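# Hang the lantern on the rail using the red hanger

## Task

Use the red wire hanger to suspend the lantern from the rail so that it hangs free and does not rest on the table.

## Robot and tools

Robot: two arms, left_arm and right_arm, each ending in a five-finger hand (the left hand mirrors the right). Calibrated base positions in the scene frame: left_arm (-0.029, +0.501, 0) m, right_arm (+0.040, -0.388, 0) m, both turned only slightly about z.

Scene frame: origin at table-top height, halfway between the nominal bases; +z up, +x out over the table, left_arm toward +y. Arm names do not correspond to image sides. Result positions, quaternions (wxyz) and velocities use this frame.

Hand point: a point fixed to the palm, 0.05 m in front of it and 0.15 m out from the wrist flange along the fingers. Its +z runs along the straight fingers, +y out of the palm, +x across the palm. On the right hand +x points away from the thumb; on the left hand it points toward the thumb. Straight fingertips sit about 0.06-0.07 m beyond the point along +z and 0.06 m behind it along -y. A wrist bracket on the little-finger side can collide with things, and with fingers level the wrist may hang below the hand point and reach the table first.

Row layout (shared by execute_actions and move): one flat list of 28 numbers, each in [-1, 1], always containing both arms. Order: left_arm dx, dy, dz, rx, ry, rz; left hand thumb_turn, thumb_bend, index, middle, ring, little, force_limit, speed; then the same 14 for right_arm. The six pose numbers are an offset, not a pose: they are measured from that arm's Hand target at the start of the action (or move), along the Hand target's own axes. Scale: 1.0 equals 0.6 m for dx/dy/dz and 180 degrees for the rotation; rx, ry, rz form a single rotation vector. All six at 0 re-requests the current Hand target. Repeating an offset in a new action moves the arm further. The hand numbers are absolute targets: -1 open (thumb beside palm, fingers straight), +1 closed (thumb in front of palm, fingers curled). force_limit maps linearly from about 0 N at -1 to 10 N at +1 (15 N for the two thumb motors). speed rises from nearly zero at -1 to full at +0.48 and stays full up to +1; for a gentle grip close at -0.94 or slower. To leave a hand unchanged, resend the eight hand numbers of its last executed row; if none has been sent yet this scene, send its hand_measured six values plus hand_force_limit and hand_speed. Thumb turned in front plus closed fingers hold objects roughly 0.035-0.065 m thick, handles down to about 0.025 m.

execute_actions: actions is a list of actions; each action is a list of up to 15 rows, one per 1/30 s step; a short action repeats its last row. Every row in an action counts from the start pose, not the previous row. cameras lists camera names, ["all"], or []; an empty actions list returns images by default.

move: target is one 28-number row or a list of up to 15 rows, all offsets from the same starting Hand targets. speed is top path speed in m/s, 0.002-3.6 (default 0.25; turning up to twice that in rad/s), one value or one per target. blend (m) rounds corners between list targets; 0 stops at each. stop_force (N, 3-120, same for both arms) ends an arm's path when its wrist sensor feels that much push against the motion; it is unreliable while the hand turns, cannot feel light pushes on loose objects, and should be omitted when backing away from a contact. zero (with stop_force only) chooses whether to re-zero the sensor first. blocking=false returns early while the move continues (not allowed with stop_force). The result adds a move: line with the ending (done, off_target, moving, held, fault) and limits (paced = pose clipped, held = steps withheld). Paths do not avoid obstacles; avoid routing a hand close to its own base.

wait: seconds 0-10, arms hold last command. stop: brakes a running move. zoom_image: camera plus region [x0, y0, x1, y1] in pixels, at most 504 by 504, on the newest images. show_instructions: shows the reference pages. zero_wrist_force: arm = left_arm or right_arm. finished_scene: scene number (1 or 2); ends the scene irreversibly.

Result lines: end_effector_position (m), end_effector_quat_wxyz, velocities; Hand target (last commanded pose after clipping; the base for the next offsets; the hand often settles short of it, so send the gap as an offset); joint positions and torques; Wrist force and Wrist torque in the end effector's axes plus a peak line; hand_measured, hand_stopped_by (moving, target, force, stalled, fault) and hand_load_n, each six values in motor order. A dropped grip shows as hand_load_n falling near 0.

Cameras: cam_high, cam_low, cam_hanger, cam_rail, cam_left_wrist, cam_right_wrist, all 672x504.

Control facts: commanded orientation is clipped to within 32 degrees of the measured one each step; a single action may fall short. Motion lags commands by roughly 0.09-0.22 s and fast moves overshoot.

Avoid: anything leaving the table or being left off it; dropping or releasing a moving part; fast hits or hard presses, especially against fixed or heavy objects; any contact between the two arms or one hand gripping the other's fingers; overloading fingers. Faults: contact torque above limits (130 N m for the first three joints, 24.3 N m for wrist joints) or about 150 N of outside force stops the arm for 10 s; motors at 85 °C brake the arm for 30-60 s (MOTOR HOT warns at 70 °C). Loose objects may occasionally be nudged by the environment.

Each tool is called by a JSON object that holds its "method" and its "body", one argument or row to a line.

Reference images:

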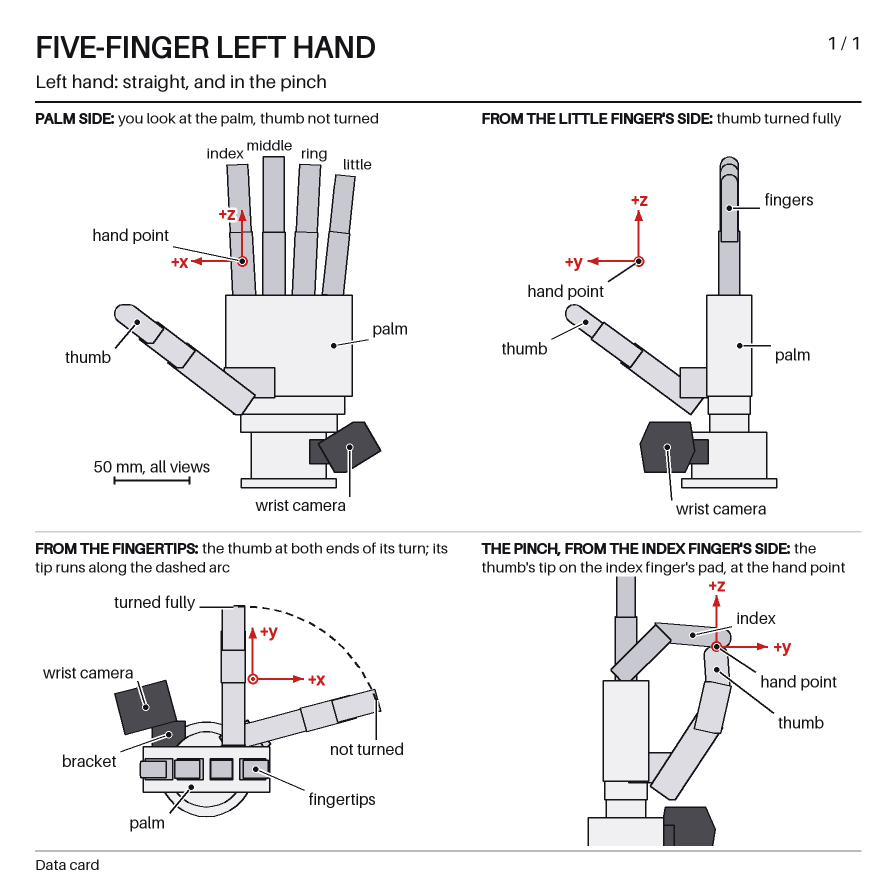

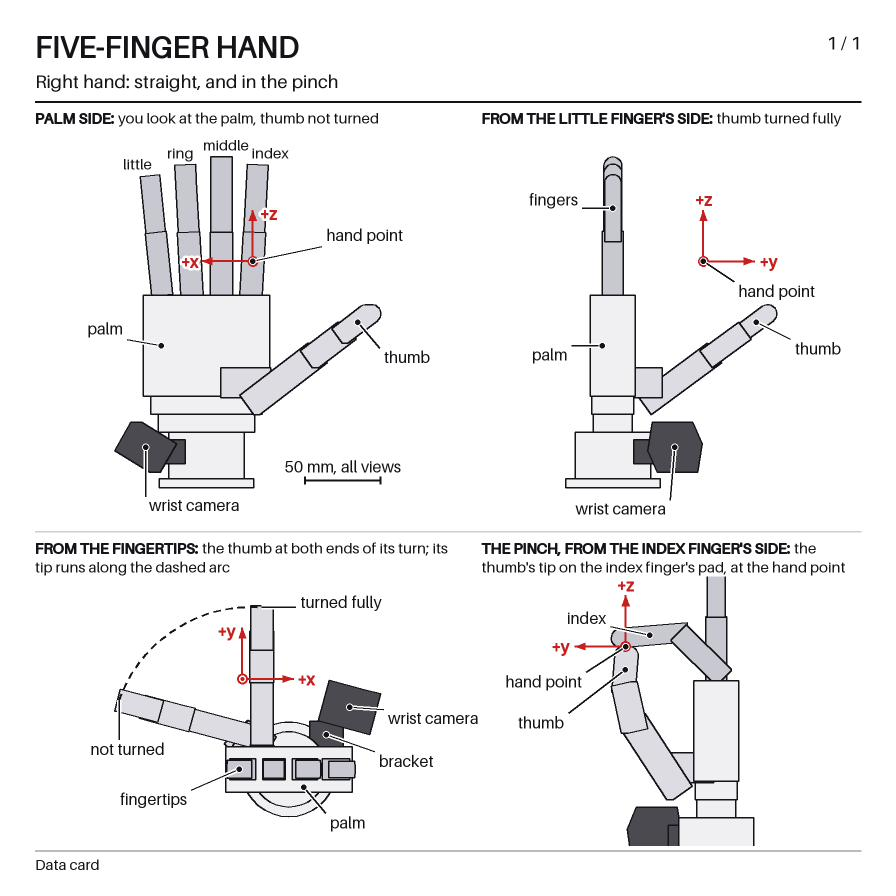

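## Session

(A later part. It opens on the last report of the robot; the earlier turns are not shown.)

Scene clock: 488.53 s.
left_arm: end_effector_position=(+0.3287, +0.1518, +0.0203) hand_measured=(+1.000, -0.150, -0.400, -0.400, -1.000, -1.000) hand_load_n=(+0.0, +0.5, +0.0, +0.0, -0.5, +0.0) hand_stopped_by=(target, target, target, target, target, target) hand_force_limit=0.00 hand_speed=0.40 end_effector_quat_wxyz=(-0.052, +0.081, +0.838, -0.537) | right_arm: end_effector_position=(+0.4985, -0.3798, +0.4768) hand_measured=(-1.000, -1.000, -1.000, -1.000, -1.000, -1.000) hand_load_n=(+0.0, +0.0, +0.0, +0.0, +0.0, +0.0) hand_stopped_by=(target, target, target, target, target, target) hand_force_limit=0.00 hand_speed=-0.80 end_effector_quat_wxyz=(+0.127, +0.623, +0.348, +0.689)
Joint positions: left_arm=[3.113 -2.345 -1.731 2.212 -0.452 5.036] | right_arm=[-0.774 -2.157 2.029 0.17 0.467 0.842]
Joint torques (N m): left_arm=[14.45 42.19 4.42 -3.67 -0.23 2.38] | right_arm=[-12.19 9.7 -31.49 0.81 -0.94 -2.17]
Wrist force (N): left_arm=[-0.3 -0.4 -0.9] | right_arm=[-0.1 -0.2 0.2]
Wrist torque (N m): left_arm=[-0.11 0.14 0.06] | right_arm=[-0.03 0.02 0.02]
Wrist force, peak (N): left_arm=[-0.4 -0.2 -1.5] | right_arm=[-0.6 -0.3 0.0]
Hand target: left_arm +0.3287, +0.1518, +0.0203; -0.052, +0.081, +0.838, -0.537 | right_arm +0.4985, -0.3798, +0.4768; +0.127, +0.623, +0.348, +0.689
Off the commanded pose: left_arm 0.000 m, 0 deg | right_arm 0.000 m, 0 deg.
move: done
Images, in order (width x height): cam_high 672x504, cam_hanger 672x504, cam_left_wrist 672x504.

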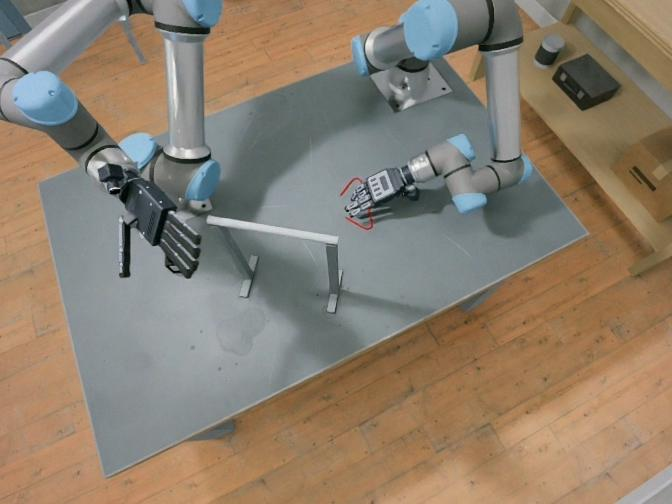

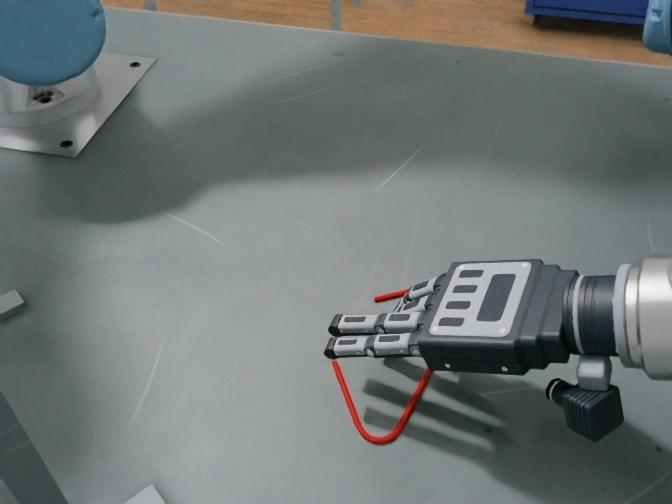

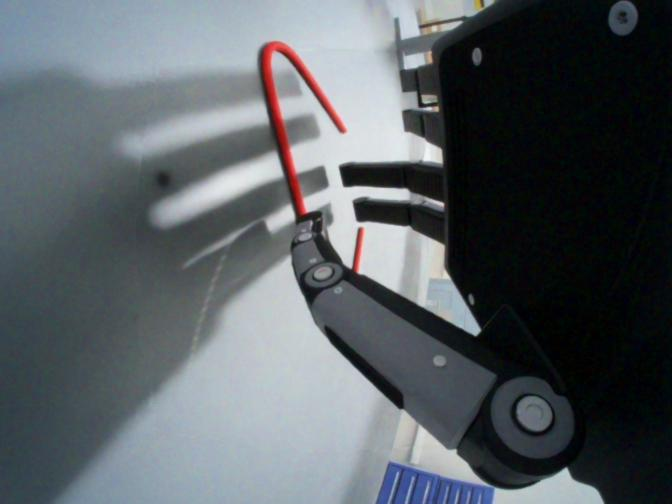

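{"method": "move", "body": {
  "target": [0,0.0017,-0.0102,0.0833,0,0,1,-0.15,-0.4,-0.4,-1,-1,0,0.4,0,0,0,0,0,0,-1,-1,-1,-1,-1,-1,0,-0.8],
  "speed": 0.15,
  "cameras": ["cam_hanger","cam_left_wrist"]
}}

{"method": "zoom_image", "body": {
  "camera": "cam_left_wrist",
  "region": [160, 20, 440, 300]
}}

{"method": "zoom_image", "body": {
  "camera": "cam_hanger",
  "region": [300, 220, 520, 460]
}}

Scene clock: 511.40 s.
left_arm: end_effector_position=(+0.3312, +0.1572, +0.0220) hand_measured=(+1.000, -0.150, -0.400, -0.400, -1.000, -1.000) hand_load_n=(+0.0, +0.0, +0.0, +0.0, +0.0, +0.0) hand_stopped_by=(target, target, target, target, target, target) hand_force_limit=0.00 hand_speed=0.40 end_effector_quat_wxyz=(-0.056, +0.069, +0.773, -0.629) | right_arm: end_effector_position=(+0.4985, -0.3798, +0.4768) hand_measured=(-1.000, -1.000, -1.000, -1.000, -1.000, -1.000) hand_load_n=(+0.0, +0.0, +0.0, +0.0, +0.0, +0.0) hand_stopped_by=(target, target, target, target, target, target) hand_force_limit=0.00 hand_speed=-0.80 end_effector_quat_wxyz=(+0.127, +0.623, +0.348, +0.689)
Joint positions: left_arm=[3.198 -2.492 -1.8 1.936 -0.291 5.519] | right_arm=[-0.774 -2.157 2.029 0.17 0.467 0.842]
Joint torques (N m): left_arm=[0.33 41.77 7.92 -2.11 1.04 0.78] | right_arm=[-13 9.75 -31.56 0.82 -1.02 -2.04]
Wrist force (N): left_arm=[-0.6 -0.4 -1.0] | right_arm=[-0.4 0.0 0.1]
Wrist torque (N m): left_arm=[-0.11 0.18 0.13] | right_arm=[0.00 0.06 0.01]
Wrist force, peak (N): left_arm=[-1.1 -1.3 -1.3] | right_arm=[-0.6 -0.2 0.1]
Hand target: left_arm +0.3312, +0.1572, +0.0220; -0.056, +0.069, +0.773, -0.629 (not the last commanded pose) | right_arm +0.4985, -0.3798, +0.4768; +0.127, +0.623, +0.348, +0.689
Off the commanded pose: left_arm 0.001 m, 2 deg | right_arm 0.000 m, 0 deg.
FORCE FAULT: contact force on the left arm reached its limit, and that arm stopped. The contact can be on any part of that arm, not only on its tool. That arm's remaining commands of this call were not run. That arm is still stopped at the end of this call. That arm stays stopped for about 10 more seconds. Until then a move that you send moves the other arm only, and its call returns only when the move has ended. Once the stop has ended, the next robot result says so. If the stop ends while you think or write, that arm runs what you send next, counted from a new Hand target: where the arm stands when the stop ends. While its stop runs, that arm, its gripper or tool too, takes no new command. Until it ends, the stop uses up actions while you think or wait. An arm that is not stopped still takes commands.
move: fault (left_arm)
Images, in order (width x height): cam_hanger 672x504, cam_left_wrist 672x504.

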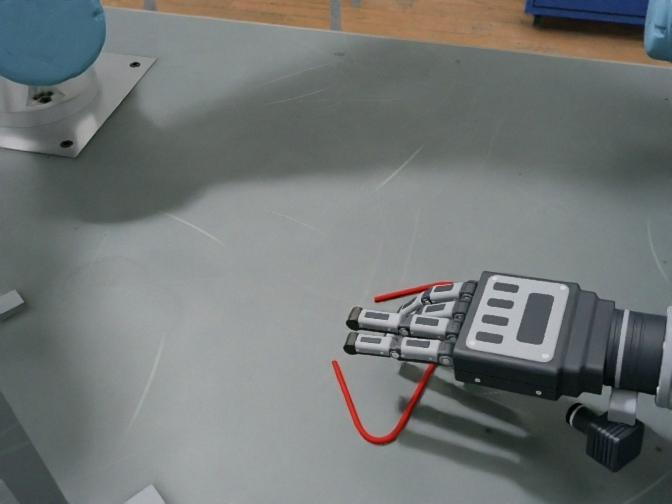

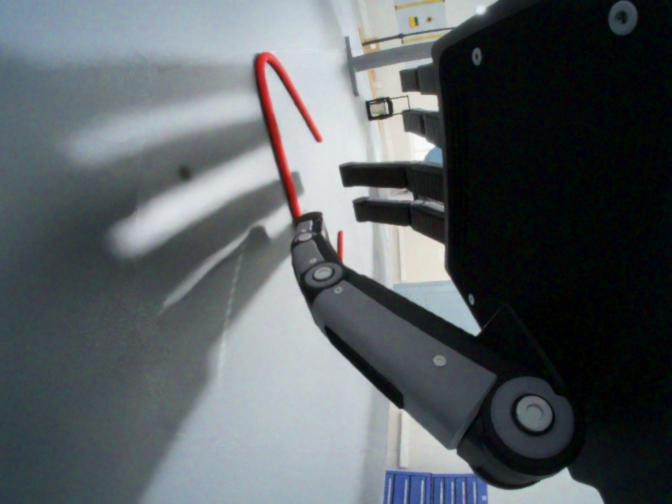

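Scaled by 1.800 from the camera's 672x504 image, which has a finer 960x720 frame.

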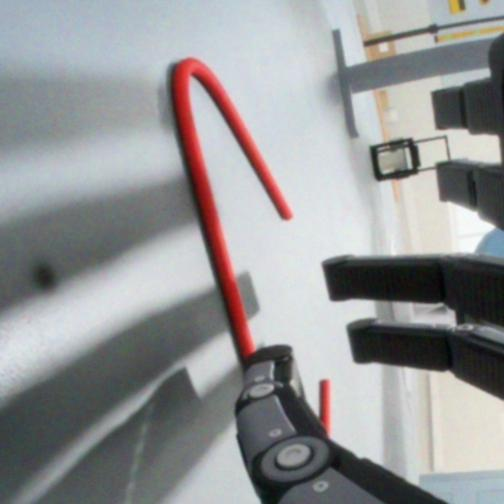

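Scaled by 2.100 from the camera's 672x504 image, which has a finer 960x720 frame.

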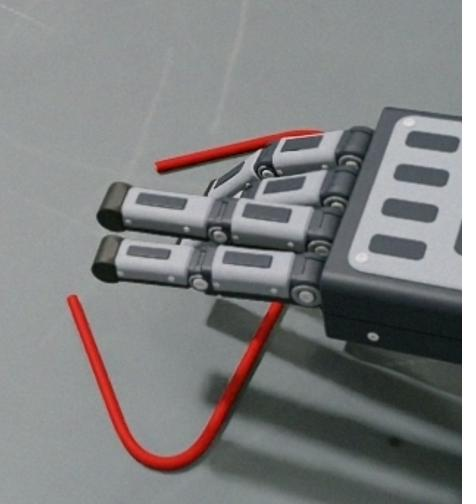

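{"method": "wait", "body": {
  "seconds": 1,
  "cameras": ["cam_high","cam_low"]
}}

{"method": "zoom_image", "body": {
  "camera": "cam_low",
  "region": [340, 200, 520, 300]
}}

{"method": "zoom_image", "body": {
  "camera": "cam_high",
  "region": [320, 20, 560, 240]
}}

Scene clock: 516.90 s.
left_arm: end_effector_position=(+0.3312, +0.1572, +0.0220) hand_measured=(+1.000, -0.150, -0.400, -0.400, -1.000, -1.000) hand_load_n=(+0.0, +0.0, +0.0, +0.0, +0.0, +0.0) hand_stopped_by=(target, target, target, target, target, target) hand_force_limit=0.00 hand_speed=0.40 end_effector_quat_wxyz=(-0.056, +0.069, +0.773, -0.629) | right_arm: end_effector_position=(+0.4985, -0.3798, +0.4768) hand_measured=(-1.000, -1.000, -1.000, -1.000, -1.000, -1.000) hand_load_n=(+0.0, +0.0, +0.0, +0.0, +0.0, +0.0) hand_stopped_by=(target, target, target, target, target, target) hand_force_limit=0.00 hand_speed=-0.80 end_effector_quat_wxyz=(+0.127, +0.623, +0.348, +0.689)
Joint positions: left_arm=[3.198 -2.492 -1.8 1.936 -0.291 5.519] | right_arm=[-0.774 -2.157 2.029 0.17 0.467 0.842]
Joint torques (N m): left_arm=[-0.73 42.06 6.5 -2.3 1.27 0.73] | right_arm=[-12.27 9.88 -31.87 0.67 -0.91 -1.98]
Wrist force (N): left_arm=[-0.7 -0.3 -1.3] | right_arm=[-0.5 0.0 0.3]
Wrist torque (N m): left_arm=[-0.09 0.18 0.12] | right_arm=[0.00 0.07 0.01]
Wrist force, peak (N): left_arm=[-0.6 -0.9 -1.6] | right_arm=[-0.6 -0.2 0.2]
Hand target: left_arm +0.3312, +0.1572, +0.0220; -0.056, +0.069, +0.773, -0.629 (not the last commanded pose) | right_arm +0.4985, -0.3798, +0.4768; +0.127, +0.623, +0.348, +0.689
Off the commanded pose: left_arm 0.001 m, 2 deg | right_arm 0.000 m, 0 deg.
FORCE FAULT, CONTINUED: the left arm was still stopped when this call began, by the force fault that an earlier result reported. Since the last result the stop counts as 11 of the actions that you can send in this scene. That arm is still stopped at the end of this call. That arm stays stopped for about 4 more seconds. If the stop ends while you think or write, that arm runs what you send next, counted from a new Hand target: where the arm stands when the stop ends. While its stop runs, that arm, its gripper or tool too, takes no new command.
wait: 1.00 s; at rest from the start
Images, in order (width x height): cam_high 672x504, cam_low 672x504.

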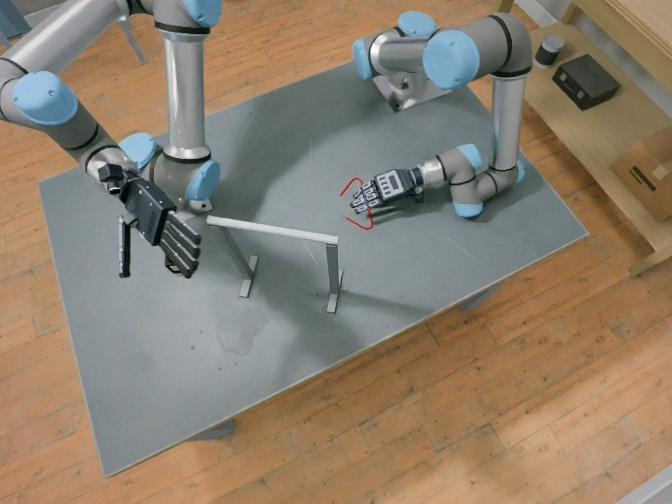

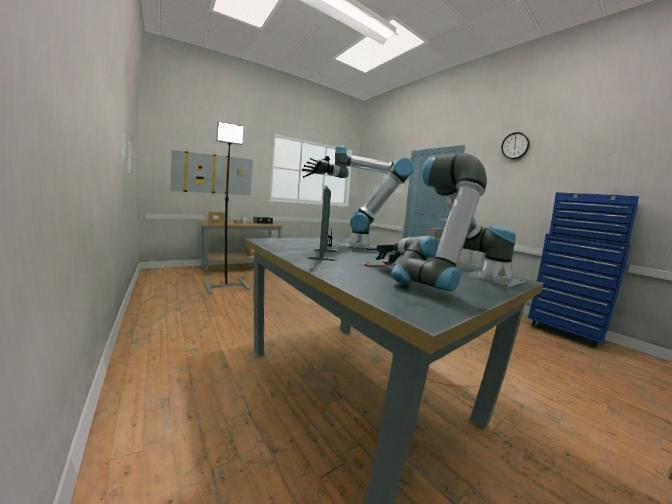

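Scaled by 2.800 from the camera's 672x504 image, which has a finer 960x720 frame.

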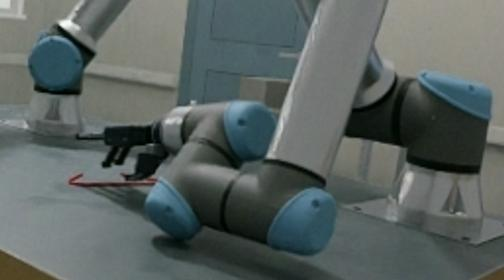

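Scaled by 2.100 from the camera's 672x504 image, which has a finer 960x720 frame.

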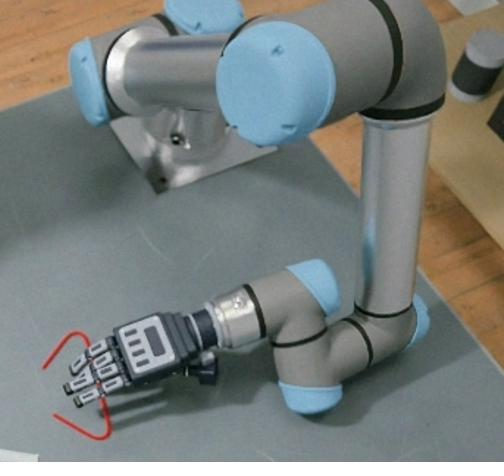

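{"method": "wait", "body": {
  "seconds": 0.5,
  "cameras": []
}}

{"method": "move", "body": {
  "target": [0,-0.294,-0.0614,0,0,0,1,-0.15,-0.4,-0.4,-1,-1,0,0.4,0,0,0,0,0,0,-1,-1,-1,-1,-1,-1,0,-0.8],
  "speed": 0.3,
  "cameras": []
}}

{"method": "move", "body": {
  "target": [-0.178,-0.17,-0.01,0.128,-0.134,0,1,-0.15,-0.4,-0.4,-1,-1,0,0.4,0,0,0,0,0,0,-1,-1,-1,-1,-1,-1,0,-0.8],
  "speed": 0.3,
  "cameras": ["cam_high","cam_hanger"]
}}

Scene clock: 669.77 s.
left_arm: end_effector_position=(+0.3312, +0.1572, +0.0220) hand_measured=(+1.000, -0.150, -0.400, -0.400, -1.000, -1.000) hand_load_n=(+0.0, +0.0, +0.0, +0.0, +0.0, +0.0) hand_stopped_by=(target, target, target, target, target, target) hand_force_limit=0.00 hand_speed=0.40 end_effector_quat_wxyz=(-0.056, +0.069, +0.773, -0.629) | right_arm: end_effector_position=(+0.4985, -0.3798, +0.4768) hand_measured=(-1.000, -1.000, -1.000, -1.000, -1.000, -1.000) hand_load_n=(+0.0, +0.0, +0.0, +0.0, +0.0, +0.0) hand_stopped_by=(target, target, target, target, target, target) hand_force_limit=0.00 hand_speed=-0.80 end_effector_quat_wxyz=(+0.127, +0.623, +0.348, +0.689)
Joint positions: left_arm=[3.198 -2.492 -1.8 1.936 -0.291 5.519] | right_arm=[-0.774 -2.157 2.029 0.17 0.467 0.842]
Joint torques (N m): left_arm=[-0.79 41.72 8.88 -1.84 1.14 0.23] | right_arm=[-12.09 9.6 -31.29 0.73 -0.97 -1.85]
Wrist force (N): left_arm=[-0.5 -0.6 -1.2] | right_arm=[-0.4 0.1 0.0]
Wrist torque (N m): left_arm=[-0.14 0.15 0.15] | right_arm=[0.03 0.06 0.02]
Wrist force, peak (N): left_arm=[-0.8 -0.5 -1.6] | right_arm=[-0.7 -0.2 0.1]
Hand target: left_arm +0.3312, +0.1572, +0.0220; -0.056, +0.069, +0.773, -0.629 (not the last commanded pose) | right_arm +0.4985, -0.3798, +0.4768; +0.127, +0.623, +0.348, +0.689
Off the commanded pose: left_arm 0.001 m, 2 deg | right_arm 0.000 m, 0 deg.
FORCE FAULT, CONTINUED: the left arm's stop, for the force fault that an earlier result reported, is over. The rest of the stop counts as 8 of the actions that you can send in this scene. That arm's target is now where it stood when the stop ended, not its last command. That arm accepts commands again.
wait: 0.50 s; at rest from the start
No camera images: "cameras" was empty.

Scene clock: 671.27 s.
left_arm: end_effector_position=(+0.3312, +0.1574, +0.2021) hand_measured=(+1.000, -0.150, -0.400, -0.400, -1.000, -1.000) hand_load_n=(+0.0, +0.0, +0.0, +0.0, +0.0, +0.0) hand_stopped_by=(target, target, target, target, target, target) hand_force_limit=0.00 hand_speed=0.40 end_effector_quat_wxyz=(-0.056, +0.069, +0.773, -0.629) | right_arm: end_effector_position=(+0.4985, -0.3798, +0.4768) hand_measured=(-1.000, -1.000, -1.000, -1.000, -1.000, -1.000) hand_load_n=(+0.0, +0.0, +0.0, +0.0, +0.0, +0.0) hand_stopped_by=(target, target, target, target, target, target) hand_force_limit=0.00 hand_speed=-0.80 end_effector_quat_wxyz=(+0.127, +0.623, +0.348, +0.689)
Joint positions: left_arm=[3.198 -2.13 -1.812 1.585 -0.292 5.52] | right_arm=[-0.774 -2.157 2.029 0.17 0.467 0.842]
Joint torques (N m): left_arm=[15.08 48.68 8.63 -3.22 -0.56 2.6] | right_arm=[-12.21 9.28 -31.93 0.72 -0.9 -1.88]
Wrist force (N): left_arm=[-0.6 -0.5 -1.2] | right_arm=[-0.1 -0.2 0.1]
Wrist torque (N m): left_arm=[-0.10 0.17 0.02] | right_arm=[-0.03 0.02 0.02]
Wrist force, peak (N): left_arm=[-0.6 -1.6 -1.7] | right_arm=[-0.6 0.0 0.0]
Hand target: left_arm +0.3312, +0.1574, +0.2022; -0.056, +0.069, +0.773, -0.629 | right_arm +0.4985, -0.3798, +0.4768; +0.127, +0.623, +0.348, +0.689
Off the commanded pose: left_arm 0.000 m, 0 deg | right_arm 0.000 m, 0 deg.
move: done
No camera images: "cameras" was empty.

Scene clock: 673.03 s.
left_arm: end_effector_position=(+0.4336, +0.1240, +0.3033) hand_measured=(+1.000, -0.150, -0.400, -0.400, -1.000, -1.000) hand_load_n=(+0.0, +0.0, +0.0, +0.0, +0.0, +0.0) hand_stopped_by=(target, target, target, target, target, target) hand_force_limit=0.00 hand_speed=0.40 end_effector_quat_wxyz=(-0.093, +0.076, -0.627, +0.770) end_effector_velocity=(+0.001, +0.000, +0.000) end_effector_angular_velocity=(-0.004, +0.001, +0.002) | right_arm: end_effector_position=(+0.4985, -0.3798, +0.4768) hand_measured=(-1.000, -1.000, -1.000, -1.000, -1.000, -1.000) hand_load_n=(+0.0, +0.0, +0.0, +0.0, +0.0, +0.0) hand_stopped_by=(target, target, target, target, target, target) hand_force_limit=0.00 hand_speed=-0.80 end_effector_quat_wxyz=(+0.127, +0.623, +0.348, +0.689)
Joint positions: left_arm=[3.198 -2.129 -1.814 1.586 0.29 5.521] | right_arm=[-0.774 -2.157 2.029 0.17 0.467 0.842]
Joint velocities: left_arm=[-0.001 -0.001 0.001 0.002 0.005 -0.003] | right_arm=[within noise]
Joint torques (N m): left_arm=[-16.14 23.76 20.84 -0.17 2.84 -1.88] | right_arm=[-11.74 9.46 -31.11 0.63 -0.78 -1.8]
Wrist force (N): left_arm=[-0.5 -0.6 -2.0] | right_arm=[-0.3 0.0 0.3]
Wrist torque (N m): left_arm=[-0.11 0.14 0.13] | right_arm=[-0.01 0.04 0.01]
Wrist force, peak (N): left_arm=[-0.9 -1.0 -2.0] | right_arm=[-0.6 -0.1 0.3]
Hand target: left_arm +0.4336, +0.1239, +0.3033; -0.093, +0.076, -0.627, +0.770 | right_arm +0.4985, -0.3798, +0.4768; +0.127, +0.623, +0.348, +0.689
Off the commanded pose: left_arm 0.000 m, 0 deg | right_arm 0.000 m, 0 deg.
move: done
Images, in order (width x height): cam_high 672x504, cam_hanger 672x504.

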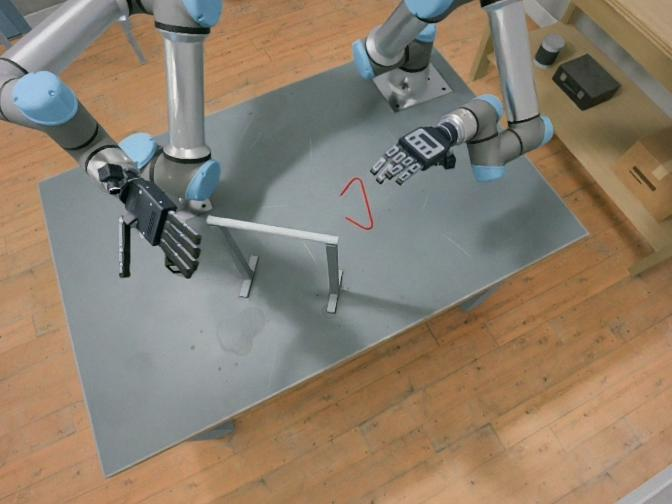

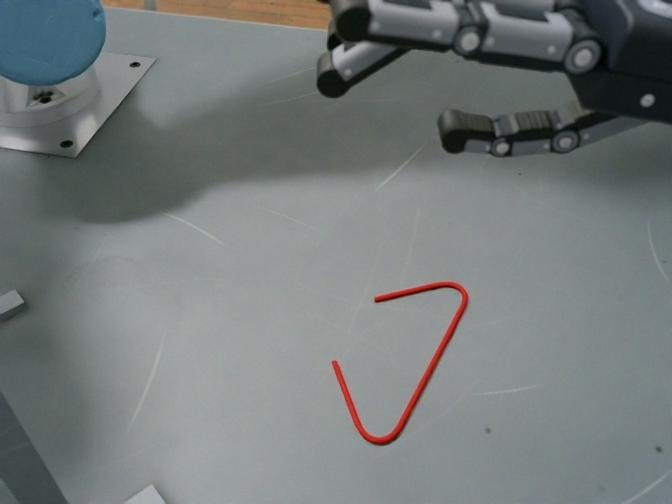

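{"method": "move", "body": {
  "target": [0.167,-0.0113,-0.0547,0,0.1296,-0.027,1,-0.15,-0.4,-0.4,-1,-1,0,0.4,0,0,0,0,0,0,-1,-1,-1,-1,-1,-1,0,-0.8],
  "speed": 0.2,
  "cameras": []
}}

{"method": "move", "body": {
  "target": [0,0.157,-0.074,-0.13,0,0,1,-0.15,-0.4,-0.4,-1,-1,0,0.4,0,0,0,0,0,0,-1,-1,-1,-1,-1,-1,0,-0.8],
  "speed": 0.2,
  "cameras": ["cam_high","cam_low","cam_hanger"]
}}

Scene clock: 707.57 s.
left_arm: end_effector_position=(+0.3283, +0.1326, +0.3033) hand_measured=(+1.000, -0.150, -0.400, -0.400, -1.000, -1.000) hand_load_n=(+0.0, +0.0, +0.0, +0.0, +0.0, +0.0) hand_stopped_by=(target, target, target, target, target, target) hand_force_limit=0.00 hand_speed=0.40 end_effector_quat_wxyz=(+0.068, -0.055, -0.629, +0.772) | right_arm: end_effector_position=(+0.4985, -0.3798, +0.4768) hand_measured=(-1.000, -1.000, -1.000, -1.000, -1.000, -1.000) hand_load_n=(+0.0, +0.0, +0.0, +0.0, +0.0, +0.0) hand_stopped_by=(target, target, target, target, target, target) hand_force_limit=0.00 hand_speed=-0.80 end_effector_quat_wxyz=(+0.127, +0.623, +0.348, +0.689)
Joint positions: left_arm=[3.197 -1.933 -1.68 2.822 0.288 3.911] | right_arm=[-0.774 -2.157 2.029 0.17 0.467 0.842]
Joint torques (N m): left_arm=[-15.56 44.29 24.88 -0.61 2.61 -1.91] | right_arm=[-12.33 9.12 -31.04 0.6 -0.83 -1.63]
Wrist force (N): left_arm=[-0.5 -0.5 -2.3] | right_arm=[-0.4 0.1 0.2]
Wrist torque (N m): left_arm=[-0.12 0.13 0.14] | right_arm=[0.00 0.06 0.01]
Wrist force, peak (N): left_arm=[-0.6 -1.0 -2.5] | right_arm=[-0.6 -0.1 0.3]
Hand target: left_arm +0.3283, +0.1326, +0.3033; +0.068, -0.055, -0.629, +0.772 | right_arm +0.4985, -0.3798, +0.4768; +0.127, +0.623, +0.348, +0.689
Off the commanded pose: left_arm 0.000 m, 0 deg | right_arm 0.000 m, 0 deg.
move: done
No camera images: "cameras" was empty.

Scene clock: 710.20 s.
left_arm: end_effector_position=(+0.3326, +0.1567, +0.2021) hand_measured=(+1.000, -0.150, -0.400, -0.400, -1.000, -1.000) hand_load_n=(+0.0, +0.0, +0.0, +0.0, +0.0, +0.0) hand_stopped_by=(target, target, target, target, target, target) hand_force_limit=0.00 hand_speed=0.40 end_effector_quat_wxyz=(-0.055, +0.068, +0.773, -0.629) | right_arm: end_effector_position=(+0.4985, -0.3798, +0.4768) hand_measured=(-1.000, -1.000, -1.000, -1.000, -1.000, -1.000) hand_load_n=(+0.0, +0.0, +0.0, +0.0, +0.0, +0.0) hand_stopped_by=(target, target, target, target, target, target) hand_force_limit=0.00 hand_speed=-0.80 end_effector_quat_wxyz=(+0.127, +0.623, +0.348, +0.689)
Joint positions: left_arm=[3.197 -1.627 -2.065 4.483 0.289 2.371] | right_arm=[-0.774 -2.157 2.029 0.17 0.467 0.842]
Joint torques (N m): left_arm=[-15.42 33.95 13.5 2.68 0.7 -1.93] | right_arm=[-11.86 9.27 -31.03 0.54 -0.8 -1.61]
Wrist force (N): left_arm=[0.0 -0.6 -1.6] | right_arm=[-0.3 -0.2 0.1]
Wrist torque (N m): left_arm=[-0.14 0.05 0.14] | right_arm=[-0.02 0.03 0.01]
Wrist force, peak (N): left_arm=[-0.7 -1.0 -2.4] | right_arm=[-0.6 -0.1 0.2]
Hand target: left_arm +0.3326, +0.1567, +0.2020; -0.055, +0.068, +0.773, -0.629 | right_arm +0.4985, -0.3798, +0.4768; +0.127, +0.623, +0.348, +0.689
Off the commanded pose: left_arm 0.000 m, 0 deg | right_arm 0.000 m, 0 deg.
move: done
Images, in order (width x height): cam_high 672x504, cam_low 672x504, cam_hanger 672x504.

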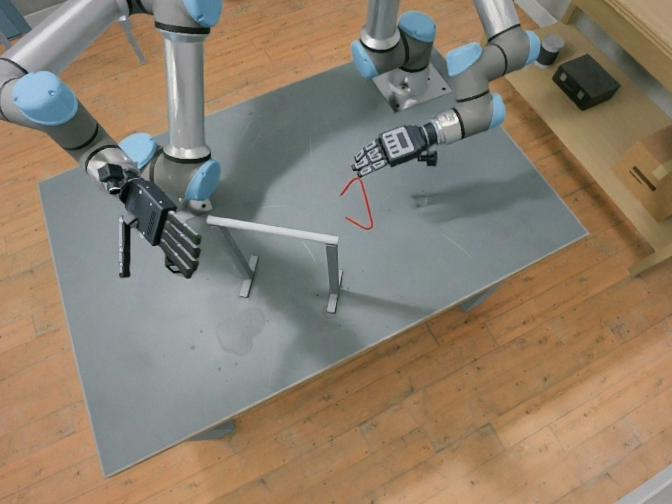

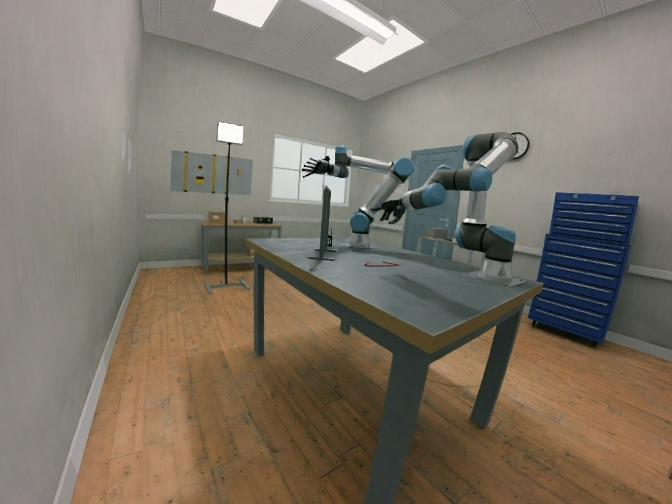

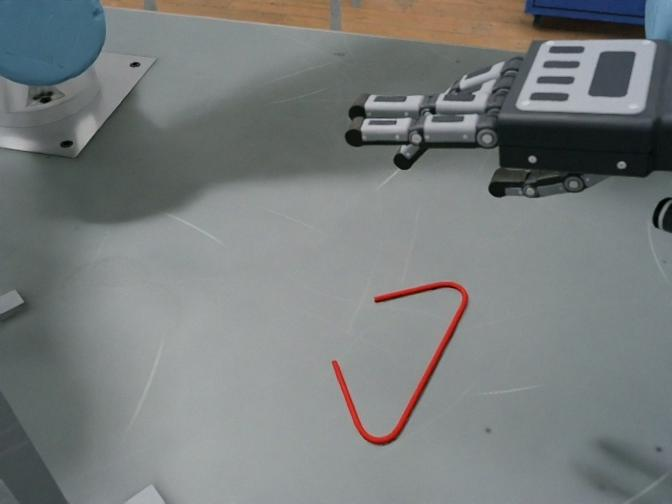

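{"method": "move", "body": {
  "target": [0,0,0,0.021,0,0,1,0,0.1,0.1,-1,-1,0,0,0,0,0,0,0,0,-1,-1,-1,-1,-1,-1,0,-0.8],
  "speed": 0.2,
  "cameras": ["cam_hanger","cam_left_wrist"]
}}

{"method": "zoom_image", "body": {
  "camera": "cam_hanger",
  "region": [340, 40, 600, 240]
}}

Scene clock: 717.63 s.
left_arm: end_effector_position=(+0.3326, +0.1566, +0.2020) hand_measured=(+1.000, +0.000, +0.100, +0.100, -1.000, -1.000) hand_load_n=(+0.5, +0.0, +0.0, +0.0, +0.0, +0.0) hand_stopped_by=(target, target, target, target, target, target) hand_force_limit=0.00 hand_speed=0.00 end_effector_quat_wxyz=(-0.057, +0.066, +0.752, -0.654) | right_arm: end_effector_position=(+0.4985, -0.3798, +0.4768) hand_measured=(-1.000, -1.000, -1.000, -1.000, -1.000, -1.000) hand_load_n=(+0.0, +0.0, +0.0, +0.0, +0.0, +0.0) hand_stopped_by=(target, target, target, target, target, target) hand_force_limit=0.00 hand_speed=-0.80 end_effector_quat_wxyz=(+0.127, +0.623, +0.348, +0.689)
Joint positions: left_arm=[3.212 -1.666 -2.026 4.262 0.261 2.587] | right_arm=[-0.774 -2.157 2.029 0.17 0.467 0.842]
Joint torques (N m): left_arm=[15.22 9.43 26.43 -0.83 -2.49 2.32] | right_arm=[-11.77 9.47 -31.26 0.48 -0.68 -1.51]
Wrist force (N): left_arm=[-0.1 -0.5 -2.1] | right_arm=[-0.1 -0.2 0.1]
Wrist torque (N m): left_arm=[-0.10 0.04 -0.01] | right_arm=[-0.02 0.01 0.03]
Wrist force, peak (N): left_arm=[-0.1 -0.8 -2.5] | right_arm=[-0.6 0.1 0.3]
Hand target: left_arm +0.3326, +0.1567, +0.2020; -0.058, +0.066, +0.752, -0.654 | right_arm +0.4985, -0.3798, +0.4768; +0.127, +0.623, +0.348, +0.689
Off the commanded pose: left_arm 0.000 m, 0 deg | right_arm 0.000 m, 0 deg.
move: done
Images, in order (width x height): cam_hanger 672x504, cam_left_wrist 672x504.

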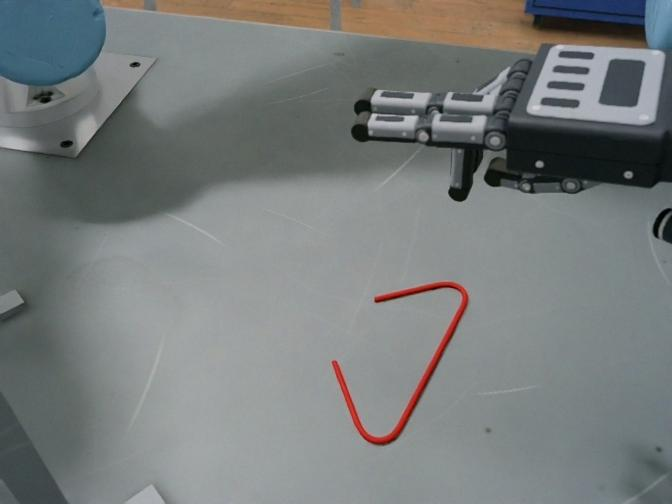

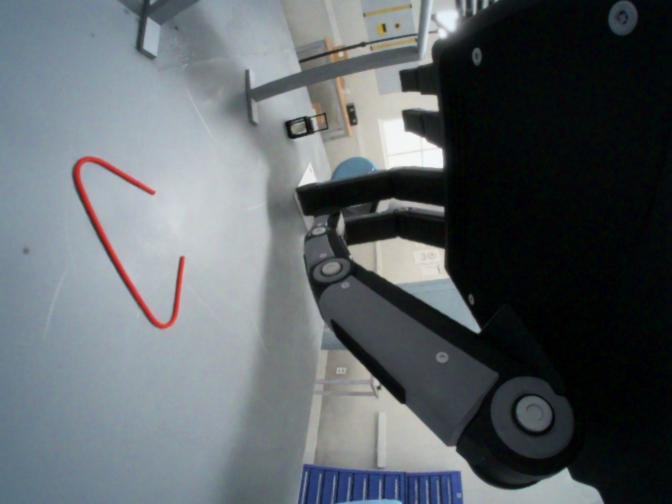

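Scaled by 1.938 from the camera's 672x504 image, which has a finer 960x720 frame.

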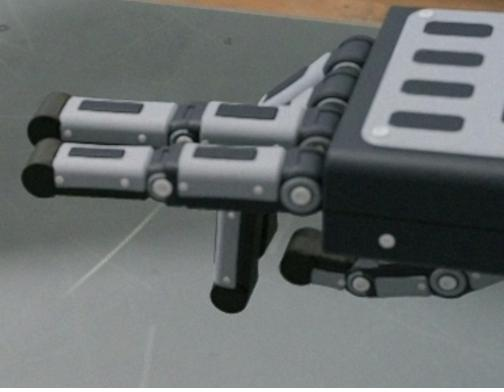

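{"method": "move", "body": {
  "target": [0,0,0,0,0,0,1,-0.2,0.3,-1,-1,-1,0,0,0,0,0,0,0,0,-1,-1,-1,-1,-1,-1,0,-0.8],
  "speed": 0.2,
  "cameras": ["cam_hanger","cam_left_wrist"]
}}

{"method": "zoom_image", "body": {
  "camera": "cam_hanger",
  "region": [400, 80, 560, 240]
}}

{"method": "zoom_image", "body": {
  "camera": "cam_left_wrist",
  "region": [240, 140, 440, 340]
}}

Scene clock: 736.10 s.
left_arm: end_effector_position=(+0.3326, +0.1566, +0.2021) hand_measured=(+1.000, -0.200, +0.270, -1.000, -1.000, -1.000) hand_load_n=(+0.0, +0.0, +1.0, +0.0, +0.0, +0.0) hand_stopped_by=(target, target, force, target, target, target) hand_force_limit=0.00 hand_speed=0.00 end_effector_quat_wxyz=(-0.057, +0.066, +0.752, -0.654) | right_arm: end_effector_position=(+0.4985, -0.3798, +0.4768) hand_measured=(-1.000, -1.000, -1.000, -1.000, -1.000, -1.000) hand_load_n=(+0.0, +0.0, +0.0, +0.0, +0.0, +0.0) hand_stopped_by=(target, target, target, target, target, target) hand_force_limit=0.00 hand_speed=-0.80 end_effector_quat_wxyz=(+0.127, +0.623, +0.348, +0.689)
Joint positions: left_arm=[3.212 -1.666 -2.026 4.262 0.26 2.587] | right_arm=[-0.774 -2.157 2.029 0.17 0.467 0.842]
Joint torques (N m): left_arm=[13.02 9.84 24.1 0.83 -1.26 2.08] | right_arm=[-10.99 8.87 -31.09 0.45 -0.75 -1.42]
Wrist force (N): left_arm=[-0.3 -0.7 -1.9] | right_arm=[-0.2 -0.2 0.0]
Wrist torque (N m): left_arm=[-0.15 0.06 -0.01] | right_arm=[-0.01 0.02 0.02]
Wrist force, peak (N): left_arm=[-0.2 -0.8 -2.6] | right_arm=[-0.7 -0.3 0.3]
Hand target: left_arm +0.3326, +0.1566, +0.2020; -0.057, +0.066, +0.752, -0.654 | right_arm +0.4985, -0.3798, +0.4768; +0.127, +0.623, +0.348, +0.689
Off the commanded pose: left_arm 0.000 m, 0 deg | right_arm 0.000 m, 0 deg.
move: done
Images, in order (width x height): cam_hanger 672x504, cam_left_wrist 672x504.

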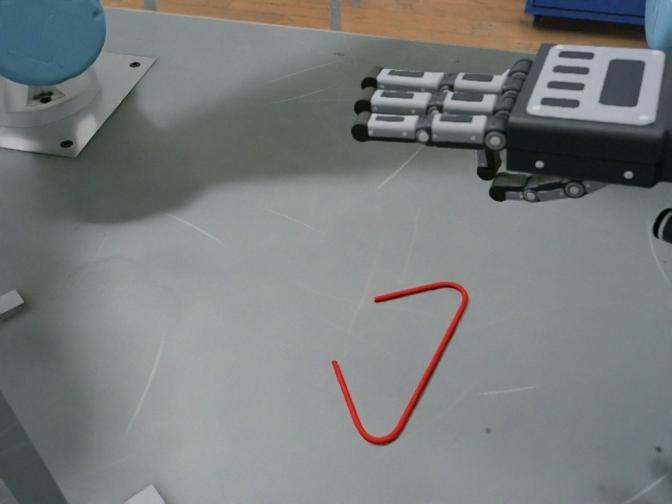

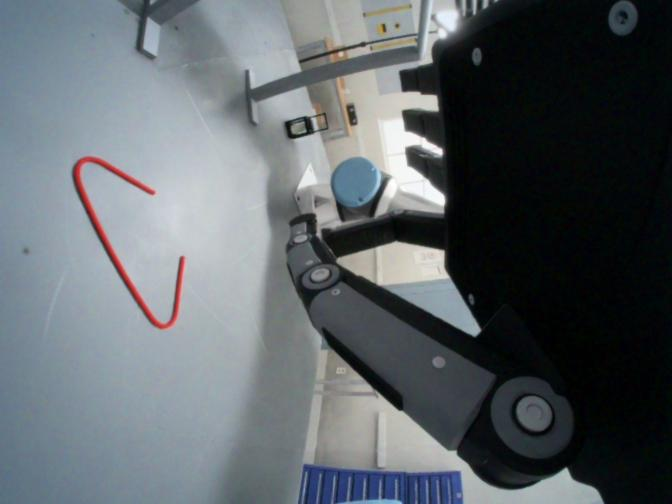

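Scaled by 3.150 from the camera's 672x504 image, which has a finer 960x720 frame.

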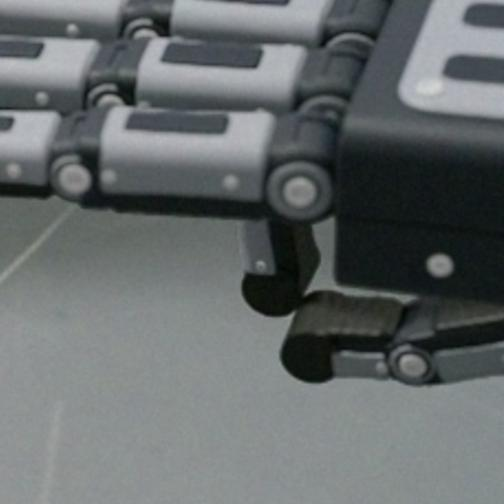

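Scaled by 2.520 from the camera's 672x504 image, which has a finer 960x720 frame.

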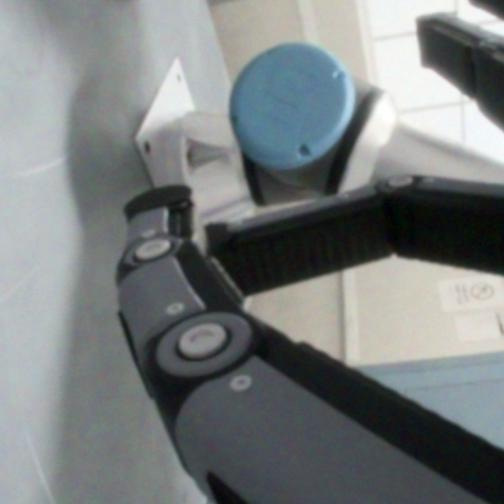

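{"method": "move", "body": {
  "target": [
    [0,0,0,0,0,0,1,-0.2,0,-1,-1,-1,0,0.4,0,0,0,0,0,0,-1,-1,-1,-1,-1,-1,0,-0.8],
    [0,0,0,0,0,0,1,-0.03,0.4,-1,-1,-1,0,-0.2,0,0,0,0,0,0,-1,-1,-1,-1,-1,-1,0,-0.8]
  ],
  "speed": 0.2,
  "cameras": ["cam_hanger","cam_left_wrist"]
}}

{"method": "zoom_image", "body": {
  "camera": "cam_hanger",
  "region": [400, 80, 560, 240]
}}

Scene clock: 744.43 s.
left_arm: end_effector_position=(+0.3326, +0.1566, +0.2020) hand_measured=(+1.000, -0.038, +0.284, -1.000, -1.000, -1.000) hand_load_n=(-7.5, +7.5, +4.5, +0.0, +0.0, +0.0) hand_stopped_by=(target, force, force, target, target, target) hand_force_limit=0.00 hand_speed=-0.20 end_effector_quat_wxyz=(-0.057, +0.066, +0.752, -0.654) | right_arm: end_effector_position=(+0.4985, -0.3798, +0.4768) hand_measured=(-1.000, -1.000, -1.000, -1.000, -1.000, -1.000) hand_load_n=(+0.0, +0.0, +0.0, +0.0, +0.0, +0.0) hand_stopped_by=(target, target, target, target, target, target) hand_force_limit=0.00 hand_speed=-0.80 end_effector_quat_wxyz=(+0.127, +0.623, +0.348, +0.689)
Joint positions: left_arm=[3.212 -1.666 -2.026 4.262 0.261 2.587] | right_arm=[-0.774 -2.157 2.029 0.17 0.467 0.842]
Joint torques (N m): left_arm=[1.26 12.24 13.93 1.96 0.19 -0.45] | right_arm=[-10.88 9.15 -30.9 0.45 -0.63 -1.47]
Wrist force (N): left_arm=[0.0 -0.8 -2.1] | right_arm=[-0.2 0.1 0.1]
Wrist torque (N m): left_arm=[-0.14 0.02 0.02] | right_arm=[0.00 0.04 0.02]
Wrist force, peak (N): left_arm=[-0.3 -0.8 -2.5] | right_arm=[-0.5 -0.1 0.4]
Hand target: left_arm +0.3326, +0.1566, +0.2020; -0.057, +0.066, +0.752, -0.654 | right_arm +0.4985, -0.3798, +0.4768; +0.127, +0.623, +0.348, +0.689
Off the commanded pose: left_arm 0.000 m, 0 deg | right_arm 0.000 m, 0 deg.
move: done
Images, in order (width x height): cam_hanger 672x504, cam_left_wrist 672x504.

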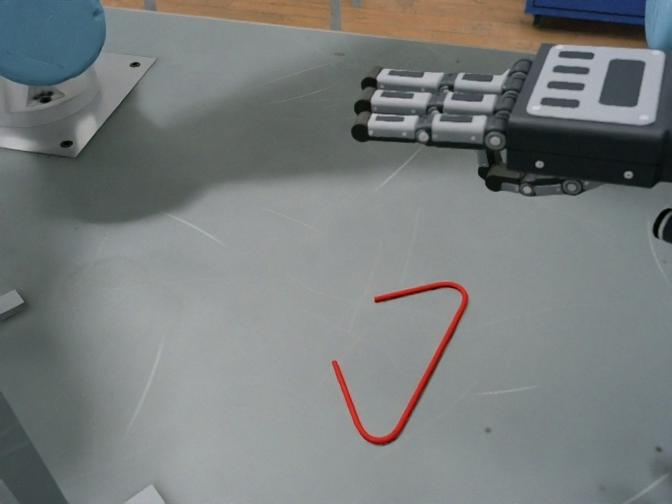

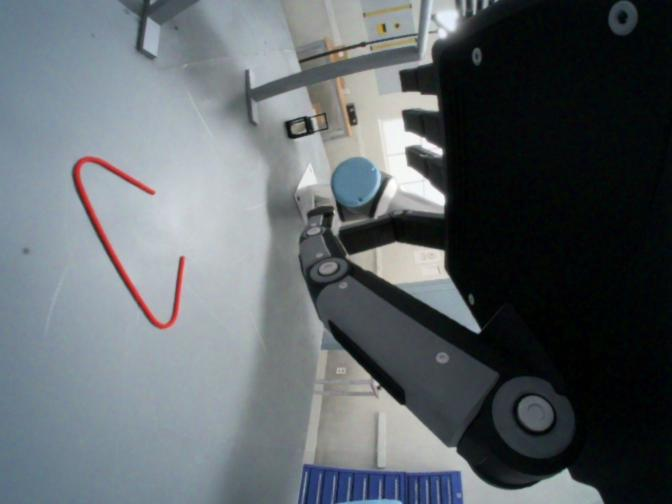

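Scaled by 3.150 from the camera's 672x504 image, which has a finer 960x720 frame.

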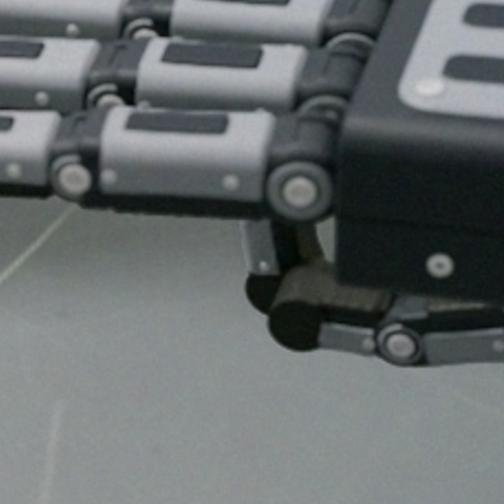

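{"method": "move", "body": {
  "target": [0.0043,0.2853,0.0317,0,0,0,1,-0.05,0,-1,-1,-1,0,0.4,0,0,0,0,0,0,-1,-1,-1,-1,-1,-1,0,-0.8],
  "speed": 0.2,
  "cameras": ["cam_hanger","cam_left_wrist"]
}}

{"method": "zoom_image", "body": {
  "camera": "cam_hanger",
  "region": [310, 240, 510, 460]
}}

{"method": "zoom_image", "body": {
  "camera": "cam_left_wrist",
  "region": [180, 40, 420, 340]
}}

Scene clock: 762.47 s.
left_arm: end_effector_position=(+0.3309, +0.1620, +0.0299) hand_measured=(+1.000, -0.050, +0.000, -1.000, -1.000, -1.000) hand_load_n=(+0.0, +0.0, +0.0, +0.0, +0.0, +0.0) hand_stopped_by=(target, target, target, target, target, target) hand_force_limit=0.00 hand_speed=0.40 end_effector_quat_wxyz=(-0.057, +0.066, +0.752, -0.654) | right_arm: end_effector_position=(+0.4985, -0.3798, +0.4768) hand_measured=(-1.000, -1.000, -1.000, -1.000, -1.000, -1.000) hand_load_n=(+0.0, +0.0, +0.0, +0.0, +0.0, +0.0) hand_stopped_by=(target, target, target, target, target, target) hand_force_limit=0.00 hand_speed=-0.80 end_effector_quat_wxyz=(+0.127, +0.623, +0.348, +0.689)
Joint positions: left_arm=[3.225 -2 -2.187 4.732 0.271 2.613] | right_arm=[-0.774 -2.157 2.029 0.17 0.467 0.842]
Joint torques (N m): left_arm=[-16.33 15.37 5.34 2.28 -2.32 -1.79] | right_arm=[-11.58 8.74 -31.48 0.32 -0.64 -1.37]
Wrist force (N): left_arm=[-0.4 -0.9 -2.0] | right_arm=[-0.3 0.1 0.1]
Wrist torque (N m): left_arm=[-0.14 0.14 0.13] | right_arm=[0.01 0.04 0.02]
Wrist force, peak (N): left_arm=[-0.2 -1.7 -2.4] | right_arm=[-0.6 -0.4 0.1]
Hand target: left_arm +0.3309, +0.1620, +0.0299; -0.057, +0.066, +0.752, -0.654 | right_arm +0.4985, -0.3798, +0.4768; +0.127, +0.623, +0.348, +0.689
Off the commanded pose: left_arm 0.000 m, 0 deg | right_arm 0.000 m, 0 deg.
move: done
Images, in order (width x height): cam_hanger 672x504, cam_left_wrist 672x504.

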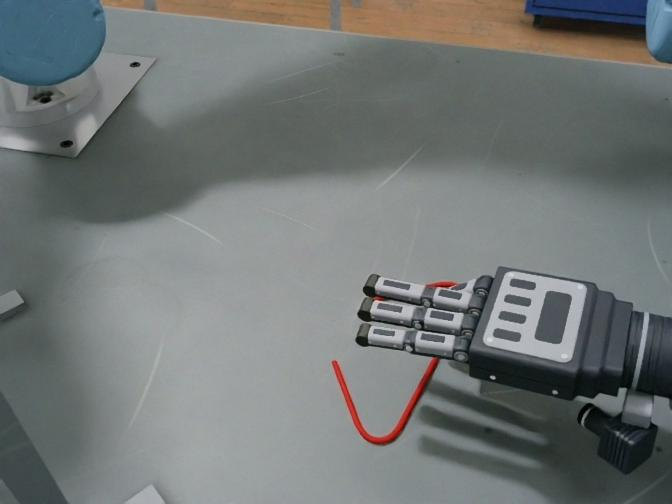

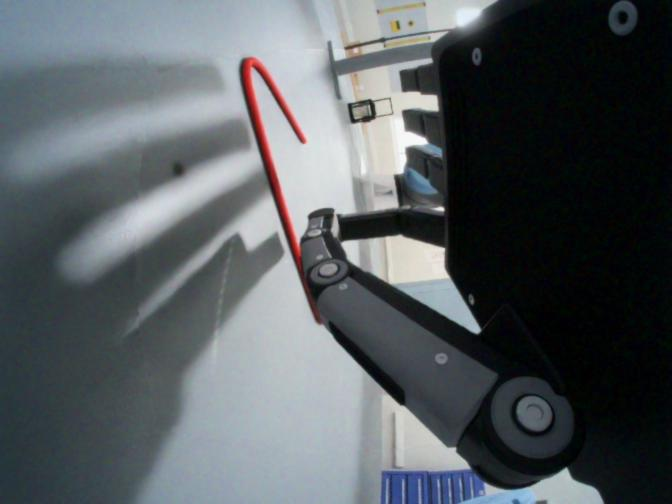

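Scaled by 2.291 from the camera's 672x504 image, which has a finer 960x720 frame.

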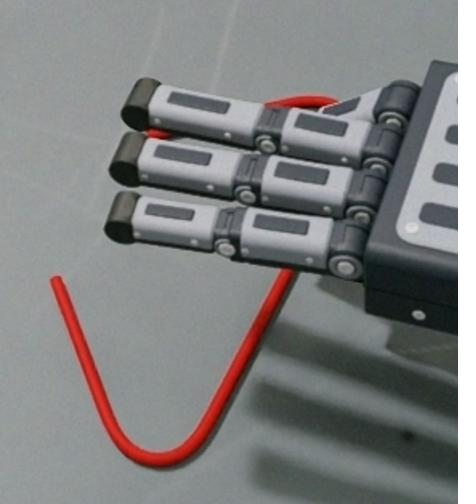

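Scaled by 1.680 from the camera's 672x504 image, which has a finer 960x720 frame.

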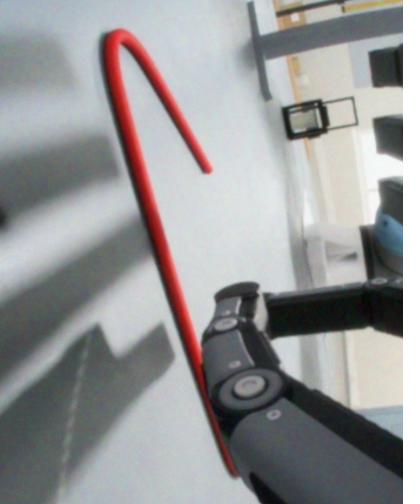

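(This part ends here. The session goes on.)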